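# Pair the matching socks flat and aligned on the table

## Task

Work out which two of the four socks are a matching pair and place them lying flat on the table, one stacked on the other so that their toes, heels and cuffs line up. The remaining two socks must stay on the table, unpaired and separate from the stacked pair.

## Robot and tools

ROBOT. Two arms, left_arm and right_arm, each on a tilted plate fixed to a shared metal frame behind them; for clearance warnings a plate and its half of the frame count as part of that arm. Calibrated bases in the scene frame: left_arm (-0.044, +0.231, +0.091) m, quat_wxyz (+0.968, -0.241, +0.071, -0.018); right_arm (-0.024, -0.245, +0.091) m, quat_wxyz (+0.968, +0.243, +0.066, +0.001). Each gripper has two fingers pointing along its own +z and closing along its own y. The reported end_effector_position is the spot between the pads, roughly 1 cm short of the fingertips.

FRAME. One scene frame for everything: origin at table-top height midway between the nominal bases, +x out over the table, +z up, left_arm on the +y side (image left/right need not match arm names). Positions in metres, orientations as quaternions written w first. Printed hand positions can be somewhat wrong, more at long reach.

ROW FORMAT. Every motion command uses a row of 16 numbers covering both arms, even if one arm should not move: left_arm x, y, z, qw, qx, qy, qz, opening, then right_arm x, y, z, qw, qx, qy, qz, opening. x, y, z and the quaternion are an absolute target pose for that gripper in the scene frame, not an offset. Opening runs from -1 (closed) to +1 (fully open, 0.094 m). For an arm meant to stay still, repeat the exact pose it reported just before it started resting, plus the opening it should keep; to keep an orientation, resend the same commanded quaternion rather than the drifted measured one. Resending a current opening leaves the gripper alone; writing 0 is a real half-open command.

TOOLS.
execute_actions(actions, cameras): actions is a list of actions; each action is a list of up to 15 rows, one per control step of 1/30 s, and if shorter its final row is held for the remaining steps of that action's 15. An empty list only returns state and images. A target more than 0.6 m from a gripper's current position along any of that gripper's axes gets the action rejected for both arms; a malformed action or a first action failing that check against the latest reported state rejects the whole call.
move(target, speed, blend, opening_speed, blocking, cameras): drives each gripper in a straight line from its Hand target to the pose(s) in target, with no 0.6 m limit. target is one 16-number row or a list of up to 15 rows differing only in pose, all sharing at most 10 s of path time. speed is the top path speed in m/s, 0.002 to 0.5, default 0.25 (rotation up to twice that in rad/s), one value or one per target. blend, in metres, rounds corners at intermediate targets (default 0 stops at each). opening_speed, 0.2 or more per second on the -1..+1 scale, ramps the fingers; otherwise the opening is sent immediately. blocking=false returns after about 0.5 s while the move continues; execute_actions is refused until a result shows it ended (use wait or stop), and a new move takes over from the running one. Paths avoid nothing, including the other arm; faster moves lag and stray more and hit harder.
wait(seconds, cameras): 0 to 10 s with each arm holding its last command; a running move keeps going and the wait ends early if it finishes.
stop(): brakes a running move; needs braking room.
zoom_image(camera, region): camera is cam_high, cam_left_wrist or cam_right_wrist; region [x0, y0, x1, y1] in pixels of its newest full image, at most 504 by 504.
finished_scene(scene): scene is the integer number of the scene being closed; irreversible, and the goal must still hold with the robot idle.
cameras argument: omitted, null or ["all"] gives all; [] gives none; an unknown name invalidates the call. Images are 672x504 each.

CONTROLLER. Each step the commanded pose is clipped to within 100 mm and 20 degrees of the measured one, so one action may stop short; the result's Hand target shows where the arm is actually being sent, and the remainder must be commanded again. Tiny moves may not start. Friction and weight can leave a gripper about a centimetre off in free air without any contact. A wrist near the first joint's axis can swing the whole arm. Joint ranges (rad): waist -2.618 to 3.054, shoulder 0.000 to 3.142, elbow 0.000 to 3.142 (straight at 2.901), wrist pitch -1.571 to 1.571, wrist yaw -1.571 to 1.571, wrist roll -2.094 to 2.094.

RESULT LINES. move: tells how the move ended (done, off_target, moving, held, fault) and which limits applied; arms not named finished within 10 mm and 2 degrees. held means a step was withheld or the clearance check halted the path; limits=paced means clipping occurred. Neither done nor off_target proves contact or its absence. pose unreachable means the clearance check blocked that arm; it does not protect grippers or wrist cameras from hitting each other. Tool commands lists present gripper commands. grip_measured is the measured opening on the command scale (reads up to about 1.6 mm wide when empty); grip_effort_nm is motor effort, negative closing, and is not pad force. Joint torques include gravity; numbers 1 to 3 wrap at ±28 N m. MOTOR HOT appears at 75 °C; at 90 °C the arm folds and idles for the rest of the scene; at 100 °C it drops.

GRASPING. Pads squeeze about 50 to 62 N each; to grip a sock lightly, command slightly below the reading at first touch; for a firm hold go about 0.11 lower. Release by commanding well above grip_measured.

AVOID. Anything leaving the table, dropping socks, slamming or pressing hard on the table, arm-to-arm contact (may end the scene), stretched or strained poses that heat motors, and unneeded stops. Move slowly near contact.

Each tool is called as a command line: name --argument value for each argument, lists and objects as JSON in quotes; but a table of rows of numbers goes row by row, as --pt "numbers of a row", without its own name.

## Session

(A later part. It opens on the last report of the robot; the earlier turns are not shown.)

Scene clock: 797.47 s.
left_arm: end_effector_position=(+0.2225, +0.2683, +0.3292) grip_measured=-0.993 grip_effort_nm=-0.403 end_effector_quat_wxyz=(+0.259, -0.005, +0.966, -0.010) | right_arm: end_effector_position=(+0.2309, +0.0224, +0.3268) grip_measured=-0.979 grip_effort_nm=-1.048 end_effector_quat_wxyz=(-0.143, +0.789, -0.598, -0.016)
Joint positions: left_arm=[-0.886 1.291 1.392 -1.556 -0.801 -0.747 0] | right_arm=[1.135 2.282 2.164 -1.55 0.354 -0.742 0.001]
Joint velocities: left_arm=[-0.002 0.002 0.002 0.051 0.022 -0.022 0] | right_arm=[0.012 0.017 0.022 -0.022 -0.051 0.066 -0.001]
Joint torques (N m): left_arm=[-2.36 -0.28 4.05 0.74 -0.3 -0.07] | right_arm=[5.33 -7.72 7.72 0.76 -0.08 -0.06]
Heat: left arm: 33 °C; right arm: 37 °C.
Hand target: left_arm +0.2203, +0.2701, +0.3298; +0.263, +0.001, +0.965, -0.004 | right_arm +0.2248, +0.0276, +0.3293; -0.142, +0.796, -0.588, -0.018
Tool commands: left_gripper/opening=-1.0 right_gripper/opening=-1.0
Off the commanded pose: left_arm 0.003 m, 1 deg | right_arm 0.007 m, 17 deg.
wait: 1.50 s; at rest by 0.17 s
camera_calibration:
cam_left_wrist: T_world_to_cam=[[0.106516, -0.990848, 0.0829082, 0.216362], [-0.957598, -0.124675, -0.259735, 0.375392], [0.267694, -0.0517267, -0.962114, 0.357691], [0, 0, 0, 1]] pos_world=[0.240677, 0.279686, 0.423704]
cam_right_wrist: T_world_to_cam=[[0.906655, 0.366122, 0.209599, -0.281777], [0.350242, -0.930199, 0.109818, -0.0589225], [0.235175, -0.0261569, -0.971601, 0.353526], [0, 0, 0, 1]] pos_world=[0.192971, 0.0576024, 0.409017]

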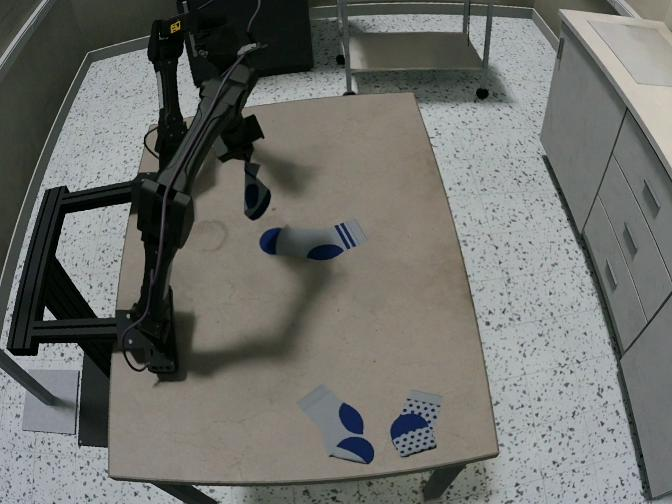

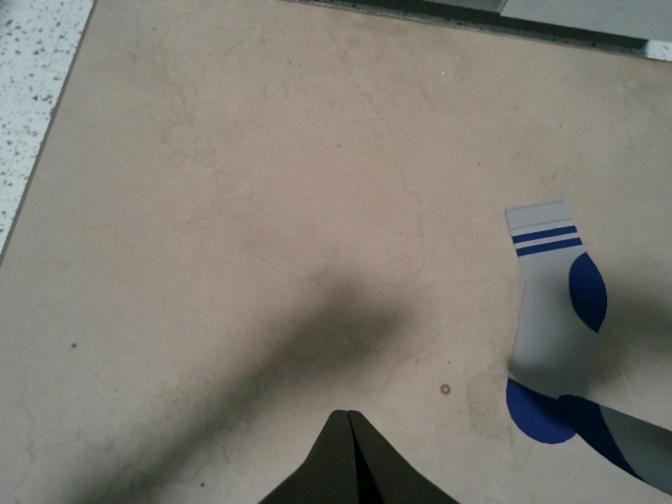

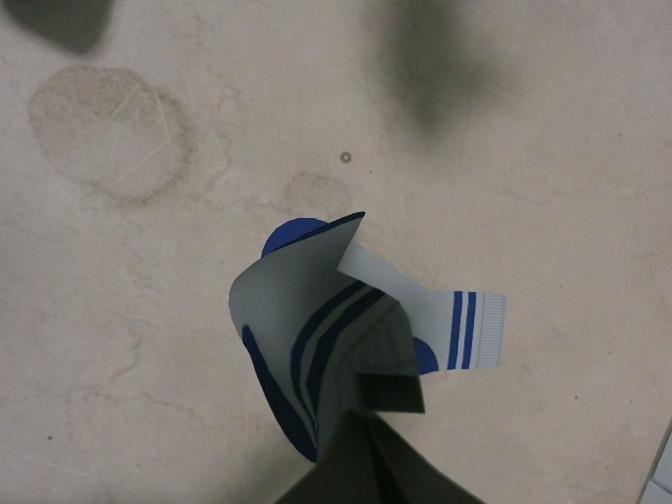

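move --target '[0.22,0.27,0.33,0.26,0,0.966,0,-1,0.212,0.02,0.262,0,-0.804,0.595,0,-1]' --speed 0.1

zoom_image --camera "cam_left_wrist" --region '[472, 204, 672, 504]'

zoom_image --camera "cam_high" --region '[190, 90, 390, 270]'

Scene clock: 816.03 s.
left_arm: end_effector_position=(+0.2225, +0.2683, +0.3292) grip_measured=-0.993 grip_effort_nm=-0.403 end_effector_quat_wxyz=(+0.259, -0.005, +0.966, -0.010) | right_arm: end_effector_position=(+0.2185, +0.0237, +0.2726) grip_measured=-0.979 grip_effort_nm=-1.043 end_effector_quat_wxyz=(-0.062, +0.801, -0.595, -0.003)
Joint positions: left_arm=[-0.886 1.291 1.392 -1.556 -0.801 -0.747 0] | right_arm=[1.119 2.359 2.07 -1.551 0.349 -0.719 0.001]
Joint velocities: left_arm=[0.002 -0.007 0.007 -0.037 0.081 0.022 0] | right_arm=[0.012 -0.022 -0.012 -0.007 -0.081 -0.022 0.001]
Joint torques (N m): left_arm=[-2.32 -0.43 4.23 0.74 -0.32 -0.04] | right_arm=[3.97 -8.62 4.51 0.44 -0.11 0.07]
Heat: left arm: 33 °C; right arm: 37 °C.
Hand target: left_arm +0.2203, +0.2701, +0.3298; +0.263, +0.001, +0.965, -0.004 | right_arm +0.2123, +0.0206, +0.2612; -0.036, +0.804, -0.593, -0.003
Off the commanded pose: left_arm 0.003 m, 1 deg | right_arm 0.013 m, 7 deg.
joint sent to its limit (left arm) — joint 4 (wrist pitch), lower limit. The joint targets still meet the commanded pose.
joint sent to its limit (right arm) — joint 4 (wrist pitch), lower limit. The joint targets are off in orientation, not in position.
move: off_target (right_arm)
camera_calibration:
cam_left_wrist: T_world_to_cam=[[0.106516, -0.990848, 0.0829082, 0.216362], [-0.957598, -0.124675, -0.259735, 0.375392], [0.267694, -0.0517267, -0.962114, 0.357691], [0, 0, 0, 1]] pos_world=[0.240677, 0.279686, 0.423704]
cam_right_wrist: T_world_to_cam=[[0.91062, 0.404649, 0.0838454, -0.227249], [0.379476, -0.899146, 0.218025, -0.0840605], [0.163613, -0.166721, -0.972335, 0.32303], [0, 0, 0, 1]] pos_world=[0.185985, 0.0702297, 0.351475]

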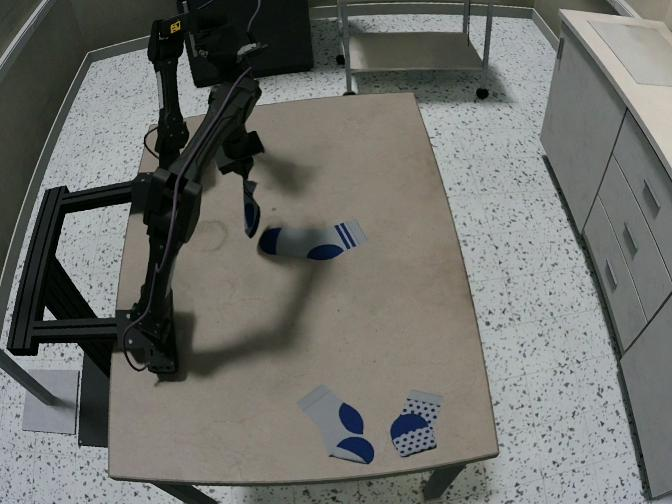

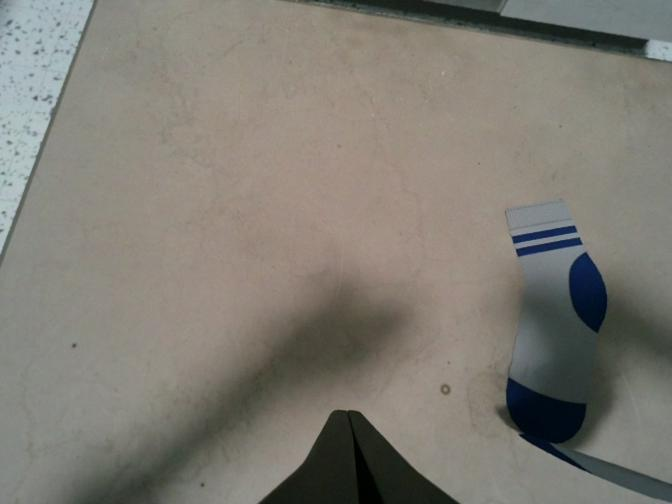

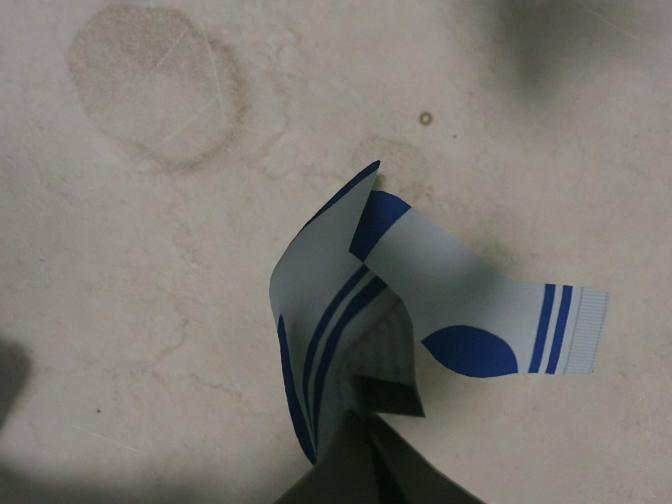

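Scaled by 1.680.

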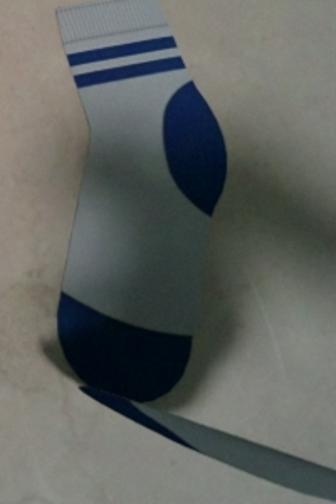

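Scaled by 2.520.

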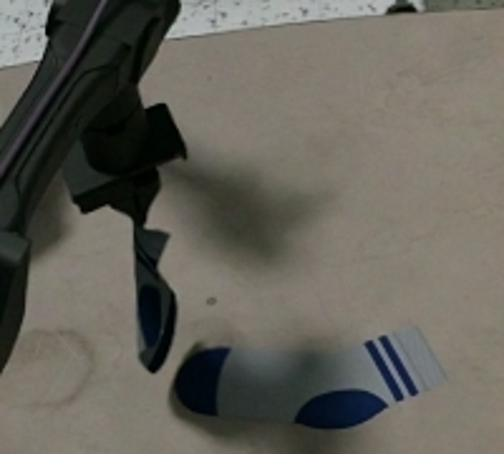

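move --pt "0.22 0.27 0.33 0.26 0 0.966 0 -1 0.195 -0.005 0.262 0 -0.804 0.595 0 -1" --pt "0.22 0.27 0.33 0.26 0 0.966 0 -1 0.195 -0.005 0.235 0 -0.804 0.595 0 -1" --speed 0.08

zoom_image --camera "cam_left_wrist" --region '[472, 204, 672, 504]'

zoom_image --camera "cam_high" --region '[190, 90, 390, 270]'

Scene clock: 822.57 s.
left_arm: end_effector_position=(+0.2225, +0.2683, +0.3292) grip_measured=-0.993 grip_effort_nm=-0.403 end_effector_quat_wxyz=(+0.259, -0.005, +0.966, -0.010) | right_arm: end_effector_position=(+0.1951, -0.0030, +0.2305) grip_measured=-0.979 grip_effort_nm=-1.048 end_effector_quat_wxyz=(+0.010, +0.807, -0.590, +0.007)
Joint positions: left_arm=[-0.886 1.291 1.392 -1.556 -0.801 -0.747 0] | right_arm=[1.107 2.322 1.85 -1.517 0.34 -0.694 0.001]
Joint velocities: left_arm=[0.002 -0.017 0.007 0.037 -0.007 0.007 -0.001] | right_arm=[-0.012 -0.002 0.007 -0.037 -0.007 -0.022 0]
Joint torques (N m): left_arm=[-2.37 -0.38 4.29 0.79 -0.32 -0.08] | right_arm=[3.92 -12.12 4.52 0.54 -0.07 0.01]
Heat: left arm: 33 °C; right arm: 37 °C.
Hand target: left_arm +0.2203, +0.2701, +0.3298; +0.263, +0.001, +0.965, -0.004 | right_arm +0.1954, -0.0043, +0.2347; +0.000, +0.804, -0.594, +0.001
Off the commanded pose: left_arm 0.003 m, 1 deg | right_arm 0.005 m, 2 deg.
joint sent to its limit (left arm) — joint 4 (wrist pitch), lower limit. The joint targets still meet the commanded pose.
move: done
camera_calibration:
cam_left_wrist: T_world_to_cam=[[0.106516, -0.990848, 0.0829082, 0.216362], [-0.957598, -0.124675, -0.259735, 0.375392], [0.267694, -0.0517267, -0.962114, 0.357691], [0, 0, 0, 1]] pos_world=[0.240677, 0.279686, 0.423704]
cam_right_wrist: T_world_to_cam=[[0.907042, 0.419877, -0.0312751, -0.164316], [0.408883, -0.860695, 0.303346, -0.115321], [0.10045, -0.287935, -0.952367, 0.288817], [0, 0, 0, 1]] pos_world=[0.167183, 0.0528973, 0.304903]

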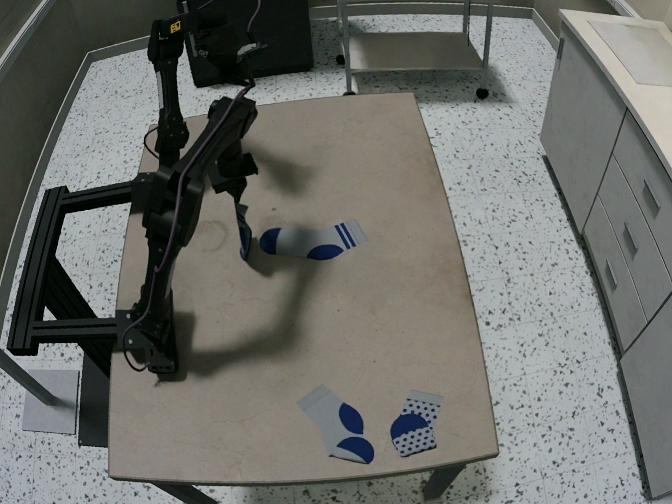

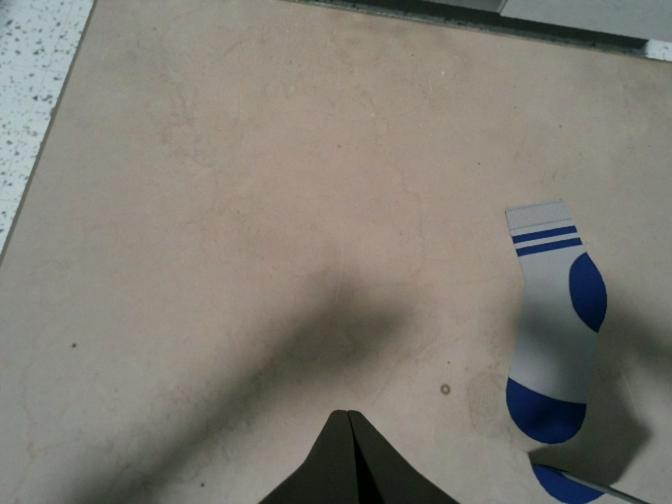

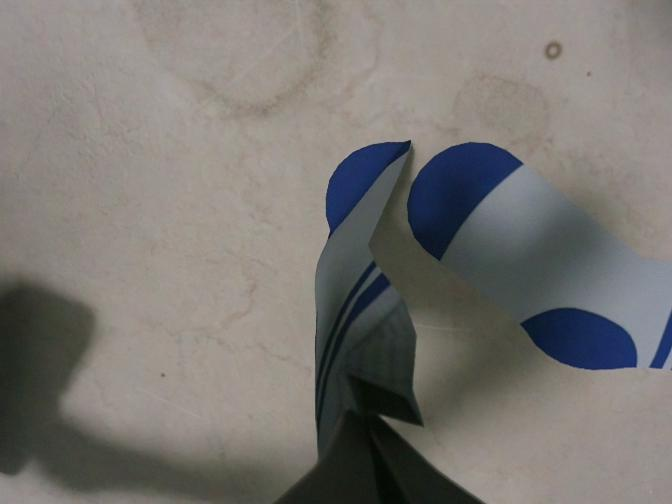

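Scaled by 1.680.

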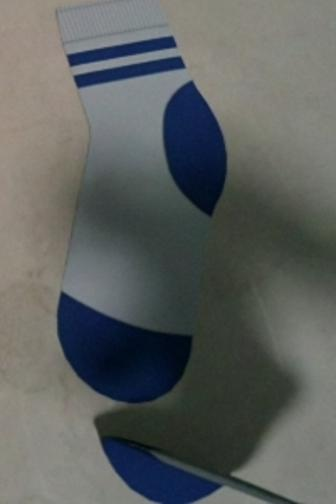

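Scaled by 2.520.

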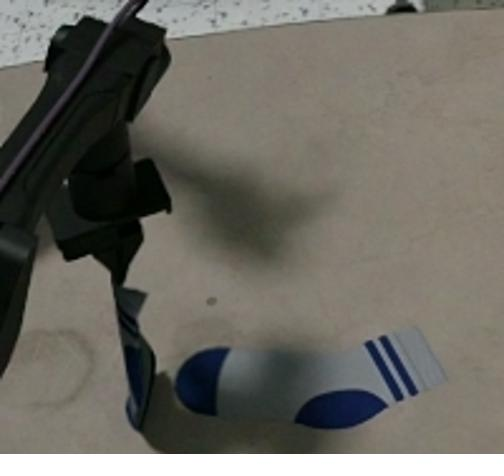

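move --pt "0.22 0.27 0.33 0.26 0 0.966 0 -1 0.20 0.006 0.245 0 -0.804 0.595 0 -1" --pt "0.22 0.27 0.33 0.26 0 0.966 0 -1 0.29 0.025 0.165 0 -0.804 0.595 0 -1" --speed 0.1

zoom_image --camera "cam_left_wrist" --region '[472, 204, 672, 504]'

zoom_image --camera "cam_high" --region '[190, 90, 390, 270]'

Scene clock: 830.60 s.
left_arm: end_effector_position=(+0.2225, +0.2683, +0.3292) grip_measured=-0.993 grip_effort_nm=-0.403 end_effector_quat_wxyz=(+0.259, -0.005, +0.966, -0.010) | right_arm: end_effector_position=(+0.2870, +0.0156, +0.1673) grip_measured=-0.979 grip_effort_nm=-1.043 end_effector_quat_wxyz=(+0.010, +0.802, -0.598, +0.001)
Joint positions: left_arm=[-0.886 1.291 1.392 -1.556 -0.801 -0.747 0] | right_arm=[0.897 2.557 2.078 -1.431 0.404 -0.886 0.001]
Joint velocities: left_arm=[0.002 -0.002 -0.002 -0.051 -0.066 -0.081 0] | right_arm=[0.002 -0.007 -0.007 0.037 0.037 -0.037 -0.001]
Joint torques (N m): left_arm=[-2.39 -0.36 4.18 0.75 -0.31 -0.06] | right_arm=[5.68 -10.32 7.72 0.49 0.02 -0.12]
Heat: left arm: 33 °C; right arm: 38 °C.
Hand target: left_arm +0.2203, +0.2701, +0.3298; +0.263, +0.001, +0.965, -0.004 | right_arm +0.2904, +0.0240, +0.1652; +0.002, +0.803, -0.596, +0.002
Off the commanded pose: left_arm 0.003 m, 1 deg | right_arm 0.010 m, 1 deg.
joint sent to its limit (left arm) — joint 4 (wrist pitch), lower limit. The joint targets still meet the commanded pose.
move: done
camera_calibration:
cam_left_wrist: T_world_to_cam=[[0.106516, -0.990848, 0.0829082, 0.216362], [-0.957598, -0.124675, -0.259735, 0.375392], [0.267694, -0.0517267, -0.962114, 0.357691], [0, 0, 0, 1]] pos_world=[0.240677, 0.279686, 0.423704]
cam_right_wrist: T_world_to_cam=[[0.91419, 0.403575, -0.0371849, -0.258188], [0.396164, -0.870493, 0.292055, -0.112017], [0.0854969, -0.281725, -0.955678, 0.229478], [0, 0, 0, 1]] pos_world=[0.26079, 0.0713376, 0.242421]

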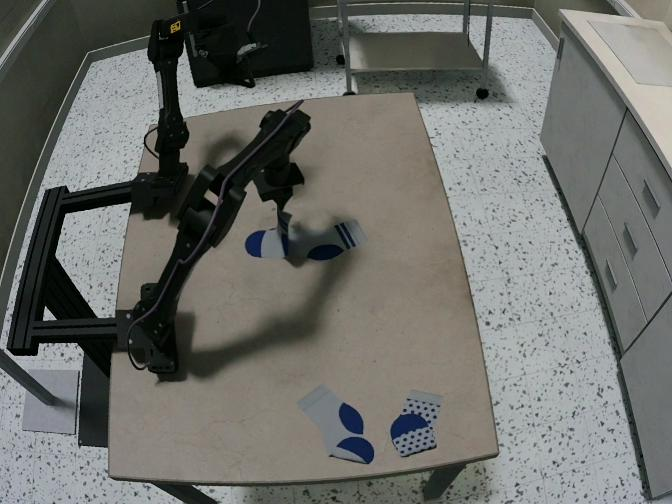

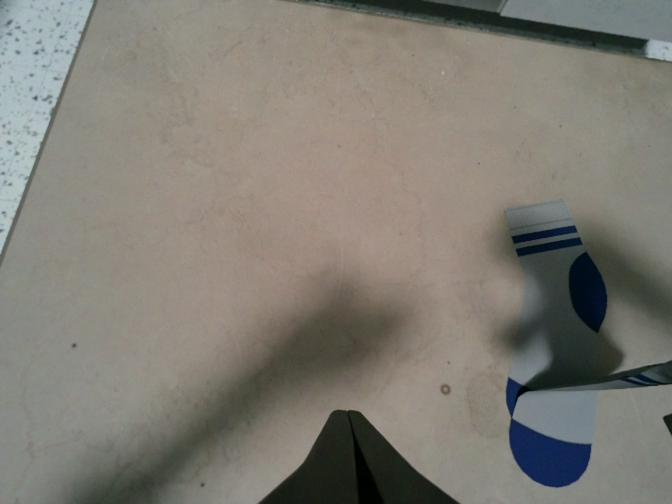

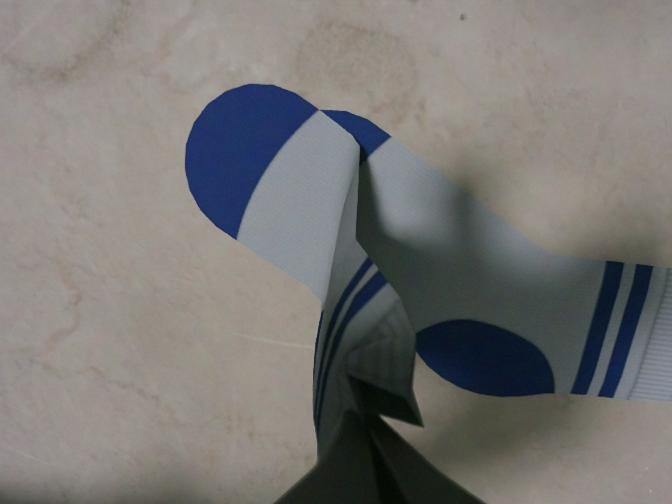

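Scaled by 1.680.

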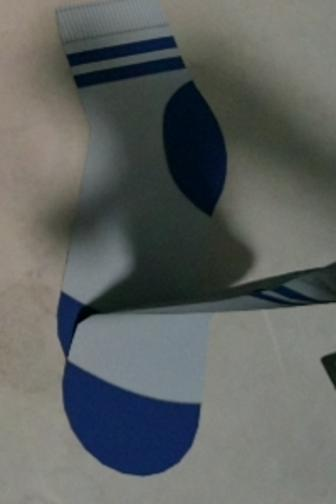

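Scaled by 2.520.

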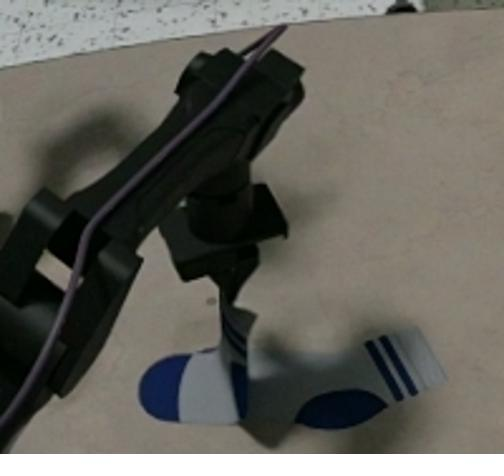

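move --pt "0.22 0.27 0.33 0.26 0 0.966 0 -1 0.373 0.045 0.13 0 -0.804 0.595 0 -1" --pt "0.22 0.27 0.33 0.26 0 0.966 0 -1 0.428 0.047 0.075 0 -0.804 0.595 0 -1" --speed 0.1 --blend 0.02

zoom_image --camera "cam_left_wrist" --region '[472, 154, 672, 504]'

zoom_image --camera "cam_high" --region '[190, 90, 390, 270]'

Scene clock: 836.63 s.
left_arm: end_effector_position=(+0.2225, +0.2683, +0.3292) grip_measured=-0.993 grip_effort_nm=-0.403 end_effector_quat_wxyz=(+0.259, -0.005, +0.966, -0.010) | right_arm: end_effector_position=(+0.4260, +0.0376, +0.0815) grip_measured=-0.979 grip_effort_nm=-1.053 end_effector_quat_wxyz=(-0.062, +0.799, -0.598, +0.018)
Joint positions: left_arm=[-0.886 1.291 1.392 -1.556 -0.801 -0.747 0] | right_arm=[0.666 3.066 2.853 -1.427 0.47 -1.202 0.001]
Joint velocities: left_arm=[-0.002 0.007 0.002 0.037 -0.022 -0.007 0.001] | right_arm=[0.002 -0.022 0.012 0.007 -0.095 -0.037 -0.001]
Joint torques (N m): left_arm=[-2.22 -0.24 4.22 0.75 -0.26 -0.04] | right_arm=[7.38 -12.74 7.75 0.77 0.03 -0.08]
Heat: left arm: 33 °C; right arm: 38 °C.
Hand target: left_arm +0.2203, +0.2701, +0.3298; +0.263, +0.001, +0.965, -0.004 | right_arm +0.4267, +0.0445, +0.0756; -0.067, +0.801, -0.595, +0.021
Off the commanded pose: left_arm 0.003 m, 1 deg | right_arm 0.012 m, 7 deg.
elbow stopped short (right arm): the move would have taken joint 3 (elbow) straighter than the controller allows.
joint sent to its limit (left arm) — joint 4 (wrist pitch), lower limit. The joint targets still meet the commanded pose.
move: off_target (right_arm)
camera_calibration:
cam_left_wrist: T_world_to_cam=[[0.106516, -0.990848, 0.0829082, 0.216362], [-0.957598, -0.124675, -0.259735, 0.375392], [0.267694, -0.0517267, -0.962114, 0.357691], [0, 0, 0, 1]] pos_world=[0.240677, 0.279686, 0.423704]
cam_right_wrist: T_world_to_cam=[[0.911513, 0.397815, 0.10434, -0.407548], [0.362886, -0.897352, 0.251144, -0.104398], [0.193539, -0.191058, -0.96231, 0.0929299], [0, 0, 0, 1]] pos_world=[0.391385, 0.0862019, 0.15817]

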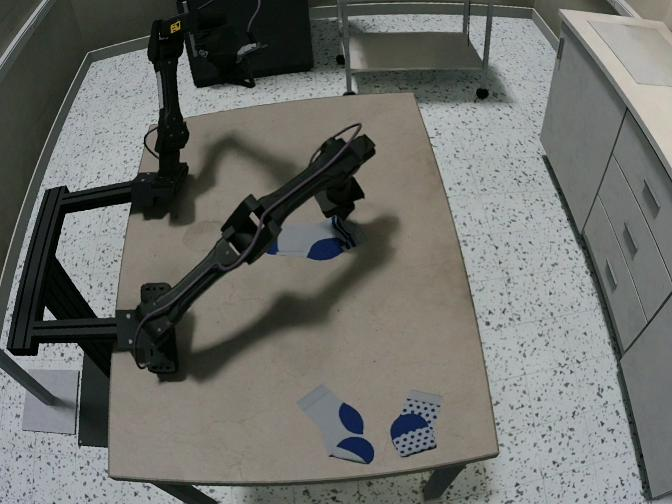

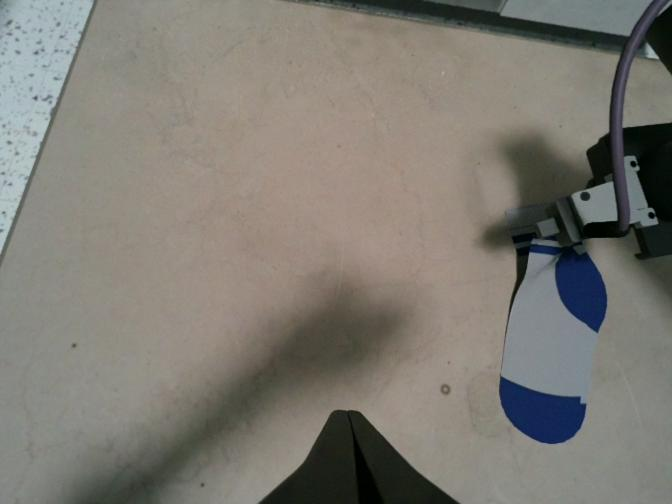

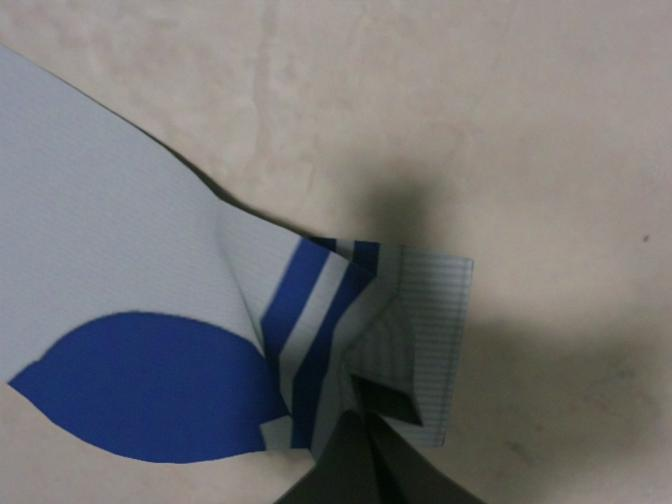

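Scaled by 1.440.

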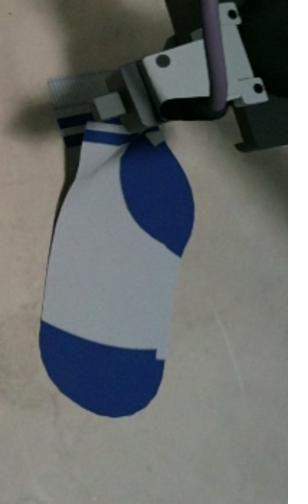

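Scaled by 2.520.

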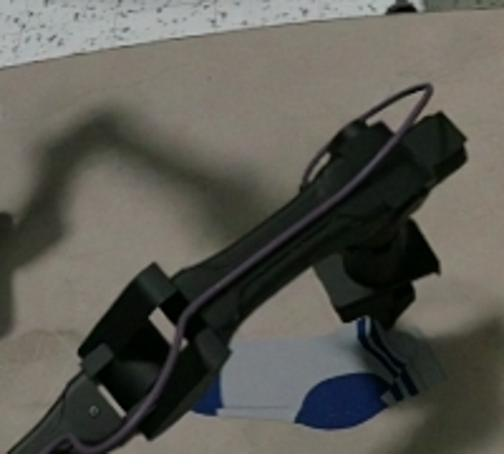

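move --pt "0.22 0.27 0.33 0.26 0 0.966 0 -1 0.445 0.043 0.045 0 -0.804 0.595 0 -1" --pt "0.22 0.27 0.33 0.26 0 0.966 0 -1 0.449 0.043 0.012 0 -0.804 0.595 0 -1" --speed 0.07

zoom_image --camera "cam_left_wrist" --region '[472, 154, 672, 504]'

Scene clock: 843.87 s.
left_arm: end_effector_position=(+0.2225, +0.2683, +0.3292) grip_measured=-0.993 grip_effort_nm=-0.403 end_effector_quat_wxyz=(+0.259, -0.005, +0.966, -0.010) | right_arm: end_effector_position=(+0.4590, +0.0374, +0.0318) grip_measured=-0.979 grip_effort_nm=-1.048 end_effector_quat_wxyz=(-0.090, +0.792, -0.603, +0.029)
Joint positions: left_arm=[-0.886 1.291 1.392 -1.556 -0.801 -0.747 0] | right_arm=[0.59 3.113 2.794 -1.214 0.475 -1.303 0.001]
Joint velocities: left_arm=[-0.007 -0.012 -0.002 -0.081 -0.037 -0.051 0] | right_arm=[0.002 0.002 0.007 0.022 0.022 -0.037 0]
Joint torques (N m): left_arm=[-2.36 -0.32 4.3 0.75 -0.26 -0.07] | right_arm=[7.39 -13.11 4.41 0.84 0.02 -0.07]
Heat: left arm: 33 °C; right arm: 40 °C.
Hand target: left_arm +0.2203, +0.2701, +0.3298; +0.263, +0.001, +0.965, -0.004 | right_arm +0.4484, +0.0419, +0.0128; -0.074, +0.801, -0.593, +0.025
Off the commanded pose: left_arm 0.003 m, 1 deg | right_arm 0.023 m, 11 deg.
elbow stopped short (right arm): the move would have taken joint 3 (elbow) straighter than the controller allows.
joint sent to its limit (left arm) — joint 4 (wrist pitch), lower limit. The joint targets still meet the commanded pose.
joint sent to its limit (right arm) — joint 2 (shoulder), upper limit. The joint targets are off in orientation, not in position.
move: off_target (right_arm)
camera_calibration:
cam_left_wrist: T_world_to_cam=[[0.106516, -0.990848, 0.0829082, 0.216362], [-0.957598, -0.124675, -0.259735, 0.375392], [0.267694, -0.0517267, -0.962114, 0.357691], [0, 0, 0, 1]] pos_world=[0.240677, 0.279686, 0.423704]
cam_right_wrist: T_world_to_cam=[[0.910876, 0.378954, 0.1634, -0.433213], [0.336009, -0.910908, 0.239469, -0.0908279], [0.23959, -0.163222, -0.957055, 0.0163222], [0, 0, 0, 1]] pos_world=[0.421212, 0.084096, 0.108159]

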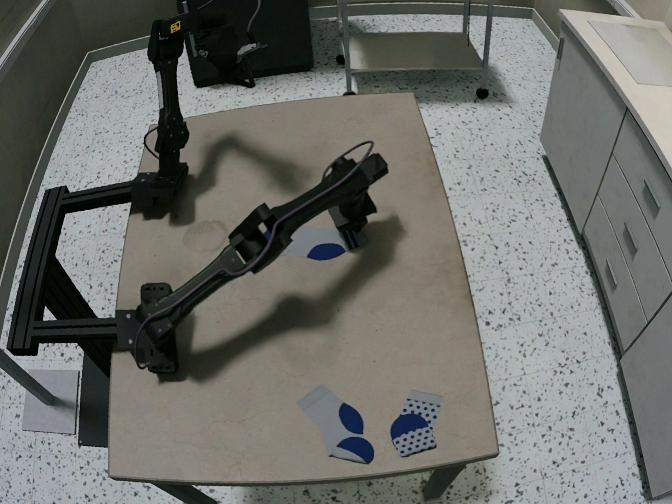

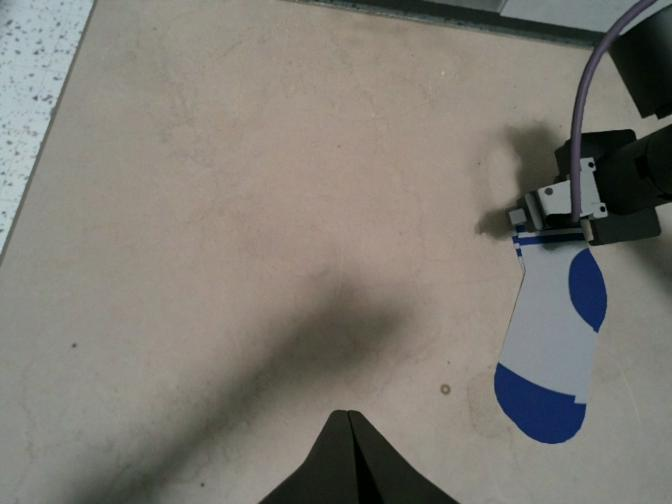

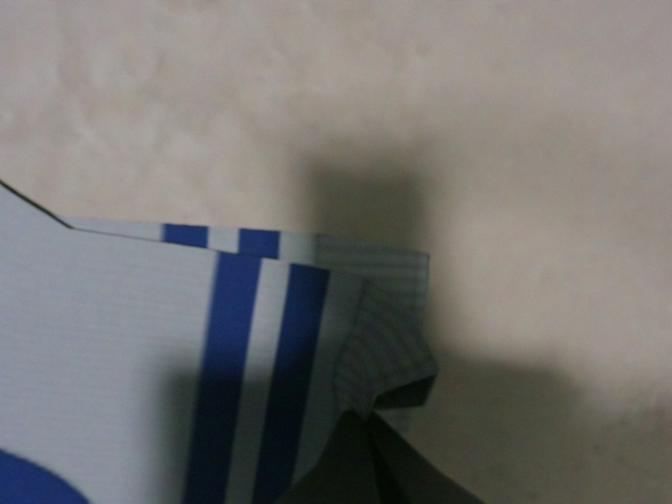

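Scaled by 1.440.

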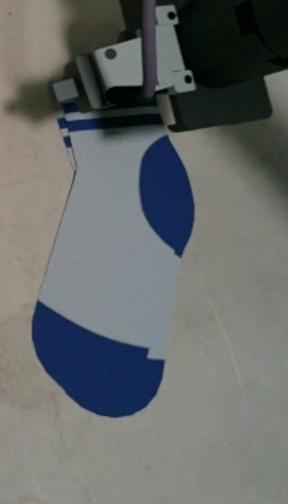

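move --pt "0.22 0.27 0.33 0.26 0 0.966 0 -1 0.440 0.051 0.005 0 -0.804 0.595 0 -1" --pt "0.22 0.27 0.33 0.26 0 0.966 0 -1 0.435 0.051 -0.01 0 -0.804 0.595 0 -1" --speed 0.06

zoom_image --camera "cam_left_wrist" --region '[472, 154, 672, 504]'

Scene clock: 851.47 s.
left_arm: end_effector_position=(+0.2225, +0.2683, +0.3292) grip_measured=-0.993 grip_effort_nm=-0.408 end_effector_quat_wxyz=(+0.259, -0.005, +0.966, -0.010) | right_arm: end_effector_position=(+0.4552, +0.0387, +0.0240) grip_measured=-0.979 grip_effort_nm=-1.048 end_effector_quat_wxyz=(-0.081, +0.795, -0.600, +0.042)
Joint positions: left_arm=[-0.886 1.291 1.392 -1.556 -0.801 -0.747 0] | right_arm=[0.598 3.102 2.729 -1.173 0.506 -1.3 0.001]
Joint velocities: left_arm=[0.007 0.002 0.002 -0.037 -0.051 0.022 0] | right_arm=[0.022 0.007 -0.007 -0.007 0.081 -0.007 0]
Joint torques (N m): left_arm=[-2.28 -0.4 4.26 0.71 -0.29 -0.09] | right_arm=[7.23 -12.21 2.59 1 -0.29 0.11]
Heat: left arm: 33 °C; right arm: 41 °C.
Hand target: left_arm +0.2203, +0.2701, +0.3298; +0.263, +0.001, +0.965, -0.004 | right_arm +0.4333, +0.0482, -0.0076; -0.059, +0.803, -0.593, +0.019
Off the commanded pose: left_arm 0.003 m, 1 deg | right_arm 0.041 m, 11 deg.
joint sent to its limit (left arm) — joint 4 (wrist pitch), lower limit. The joint targets still meet the commanded pose.
joint sent to its limit (right arm) — joint 2 (shoulder), upper limit. The joint targets are off in position and orientation.
move: off_target (right_arm)
camera_calibration:
cam_left_wrist: T_world_to_cam=[[0.106516, -0.990848, 0.0829082, 0.216362], [-0.957598, -0.124675, -0.259735, 0.375392], [0.267694, -0.0517267, -0.962114, 0.357691], [0, 0, 0, 1]] pos_world=[0.240677, 0.279686, 0.423704]
cam_right_wrist: T_world_to_cam=[[0.907663, 0.387536, 0.161134, -0.427785], [0.336774, -0.901621, 0.271408, -0.0879061], [0.250462, -0.192081, -0.94888, 0.0059895], [0, 0, 0, 1]] pos_world=[0.416389, 0.0876744, 0.0984724]

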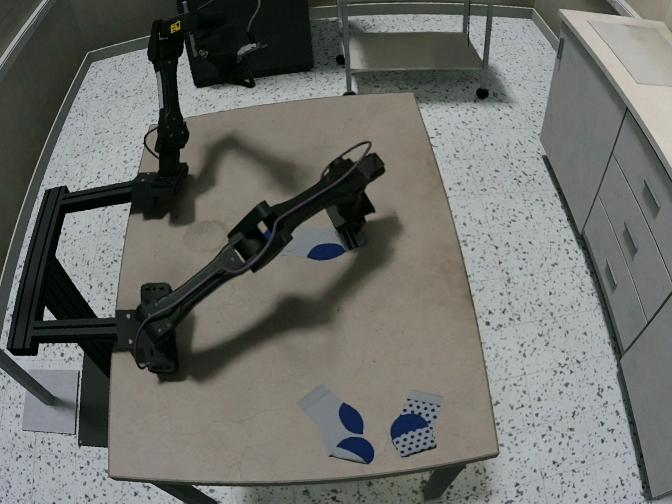

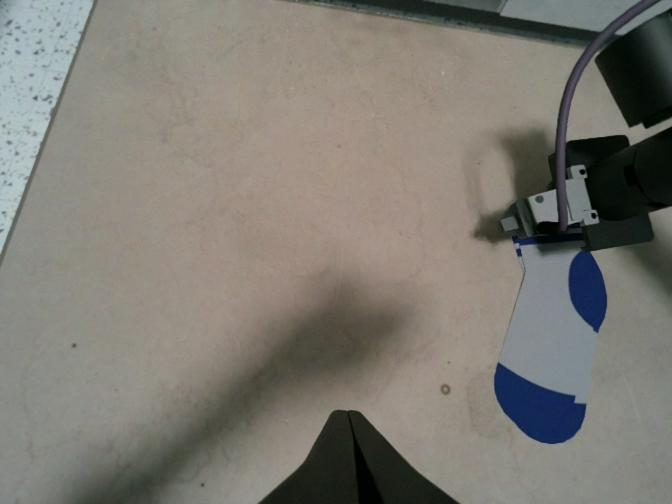

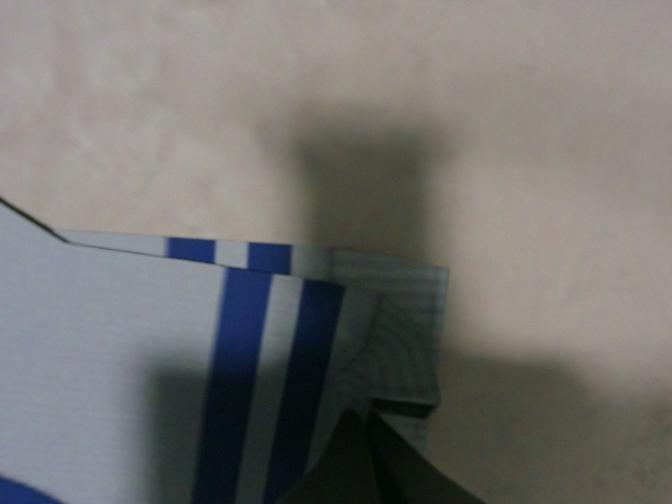

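Scaled by 1.440.

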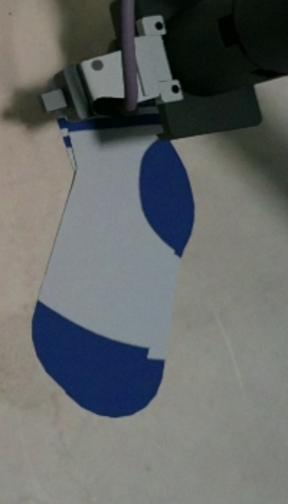

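move --target '[0.22,0.27,0.33,0.26,0,0.966,0,-1,0.435,0.051,-0.01,0,-0.804,0.595,0,0.2]' --opening_speed 1.2 --cameras '["cam_right_wrist"]'

move --pt "0.22 0.27 0.33 0.26 0 0.966 0 -1 0.445 0.043 0.1 0 -0.804 0.595 0 0.2" --pt "0.22 0.27 0.33 0.26 0 0.966 0 -1 0.36 -0.05 0.30 0 -0.804 0.595 0 0.2" --speed 0.15

zoom_image --camera "cam_left_wrist" --region '[472, 154, 672, 504]'

Scene clock: 856.00 s.
left_arm: end_effector_position=(+0.2225, +0.2683, +0.3292) grip_measured=-0.993 grip_effort_nm=-0.408 end_effector_quat_wxyz=(+0.259, -0.005, +0.966, -0.010) | right_arm: end_effector_position=(+0.4734, +0.0459, +0.0306) grip_measured=+0.197 grip_effort_nm=0.129 end_effector_quat_wxyz=(-0.116, +0.777, -0.616, +0.060)
Joint positions: left_arm=[-0.886 1.291 1.392 -1.556 -0.801 -0.747 0] | right_arm=[0.599 3.096 2.726 -1.086 0.518 -1.298 0.056]
Joint velocities: left_arm=[-0.017 0.007 0.002 -0.037 -0.007 -0.007 0.001] | right_arm=[0.007 -0.007 -0.017 -0.051 -0.139 -0.051 0]
Joint torques (N m): left_arm=[-2.36 -0.2 4.21 0.74 -0.32 -0.11] | right_arm=[7.17 -11.82 2.86 0.29 -0.44 0.03]
Heat: left arm: 33 °C; right arm: 41 °C.
Hand target: left_arm +0.2203, +0.2701, +0.3298; +0.263, +0.001, +0.965, -0.004 | right_arm +0.4354, +0.0492, -0.0076; -0.064, +0.802, -0.593, +0.020
Off the commanded pose: left_arm 0.003 m, 1 deg | right_arm 0.056 m, 15 deg.
joint sent to its limit (left arm) — joint 4 (wrist pitch), lower limit. The joint targets still meet the commanded pose.
joint sent to its limit (right arm) — joint 2 (shoulder), upper limit. The joint targets are off in orientation, not in position.
move: off_target (right_arm)
camera_calibration:
cam_right_wrist: T_world_to_cam=[[0.91055, 0.338076, 0.237915, -0.449648], [0.276346, -0.925801, 0.257925, -0.0592669], [0.30746, -0.169107, -0.936414, -0.0194268], [0, 0, 0, 1]] pos_world=[0.431778, 0.0938605, 0.104073]
Images, in order (width x height): cam_right_wrist 672x504.

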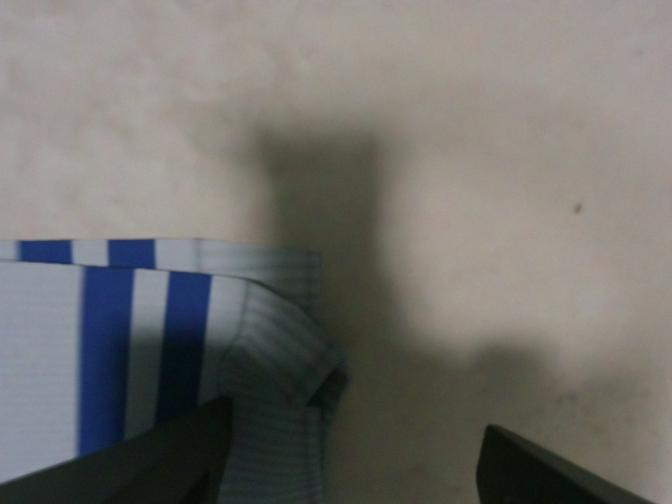

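Scene clock: 858.97 s.
left_arm: end_effector_position=(+0.2225, +0.2683, +0.3292) grip_measured=-0.993 grip_effort_nm=-0.413 end_effector_quat_wxyz=(+0.259, -0.005, +0.966, -0.010) | right_arm: end_effector_position=(+0.3693, -0.0505, +0.2959) grip_measured=+0.198 grip_effort_nm=0.090 end_effector_quat_wxyz=(-0.136, +0.792, -0.594, +0.039)
Joint positions: left_arm=[-0.886 1.291 1.392 -1.556 -0.801 -0.747 0] | right_arm=[0.82 2.357 2.364 -1.551 0.475 -1.106 0.056]
Joint velocities: left_arm=[0.007 0.007 -0.007 -0.007 -0.066 -0.007 0] | right_arm=[-0.007 0.017 0.002 -0.081 -0.007 0.037 0]
Joint torques (N m): left_arm=[-2.3 -0.31 4.29 0.7 -0.31 -0.08] | right_arm=[6.75 -11.82 4.1 0.74 -0.1 0.08]
Heat: left arm: 33 °C; right arm: 42 °C.
Hand target: left_arm +0.2203, +0.2701, +0.3298; +0.263, +0.001, +0.965, -0.004 | right_arm +0.3591, -0.0501, +0.2989; -0.132, +0.797, -0.588, +0.033
Off the commanded pose: left_arm 0.003 m, 1 deg | right_arm 0.010 m, 16 deg.
elbow stopped short (right arm): the move would have taken joint 3 (elbow) straighter than the controller allows.
joint sent to its limit (left arm) — joint 4 (wrist pitch), lower limit. The joint targets still meet the commanded pose.
joint sent to its limit (right arm) — joint 4 (wrist pitch), lower limit. The joint targets are off in orientation, not in position.
move: off_target (right_arm)
camera_calibration:
cam_left_wrist: T_world_to_cam=[[0.106516, -0.990848, 0.0829082, 0.216362], [-0.957598, -0.124675, -0.259735, 0.375392], [0.267694, -0.0517267, -0.962114, 0.357691], [0, 0, 0, 1]] pos_world=[0.240677, 0.279686, 0.423704]
cam_right_wrist: T_world_to_cam=[[0.890101, 0.379394, 0.252549, -0.380009], [0.332828, -0.919647, 0.208506, -0.194117], [0.311362, -0.101536, -0.944851, 0.249216], [0, 0, 0, 1]] pos_world=[0.325257, -0.00904207, 0.371917]

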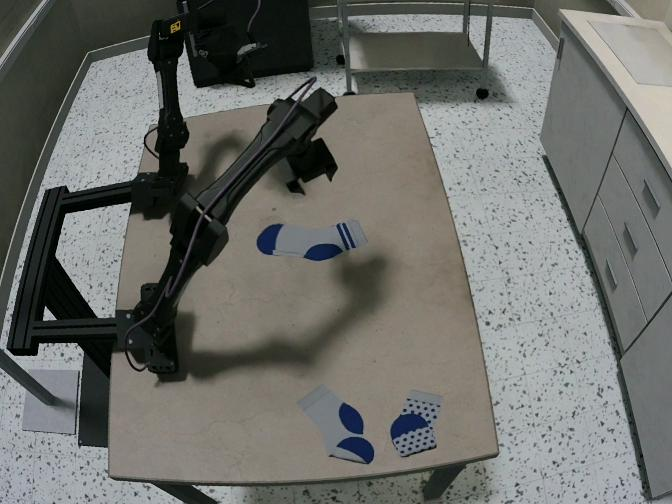

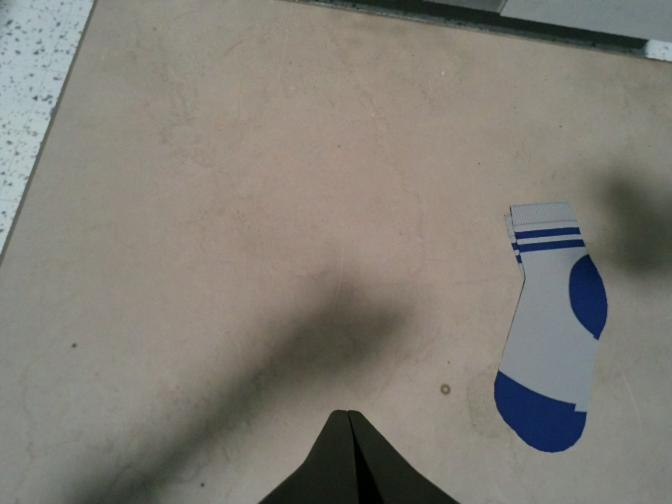

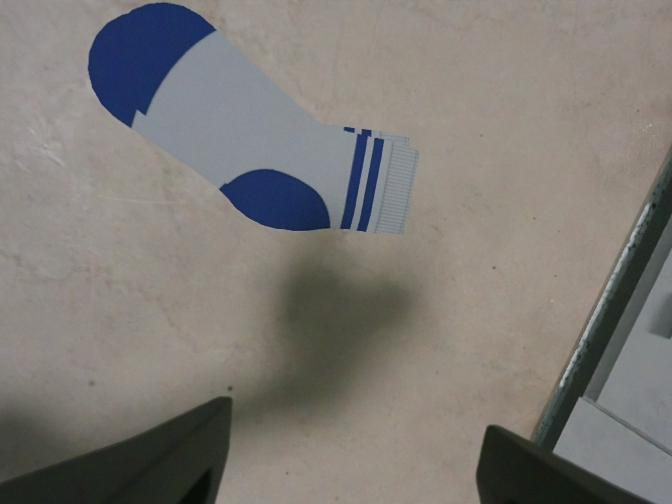

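Scaled by 1.440.

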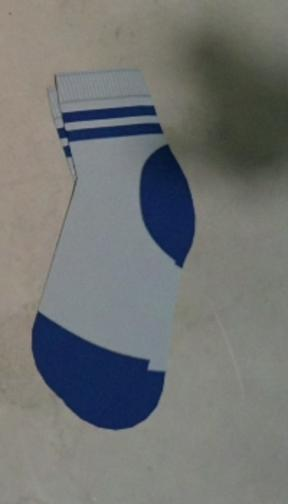

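zoom_image --camera "cam_right_wrist" --region '[70, 0, 430, 250]'

zoom_image --camera "cam_high" --region '[240, 200, 480, 470]'

Scaled by 1.400.

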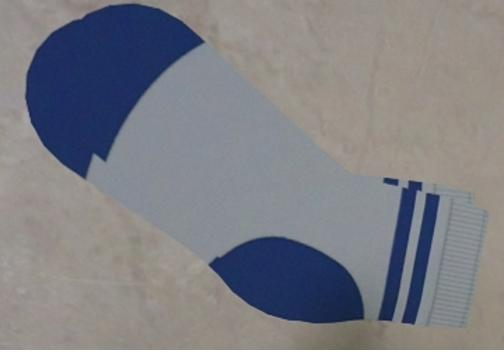

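Scaled by 1.867.

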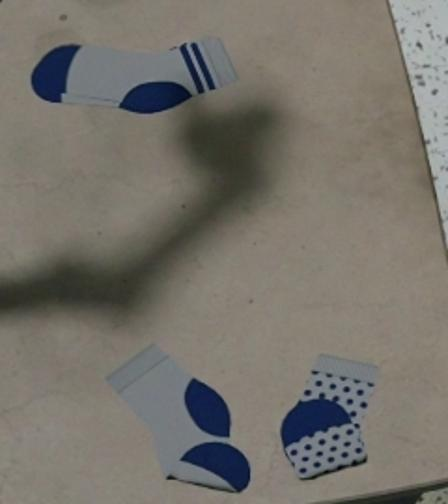

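finished_scene --scene 1

The scene is finished.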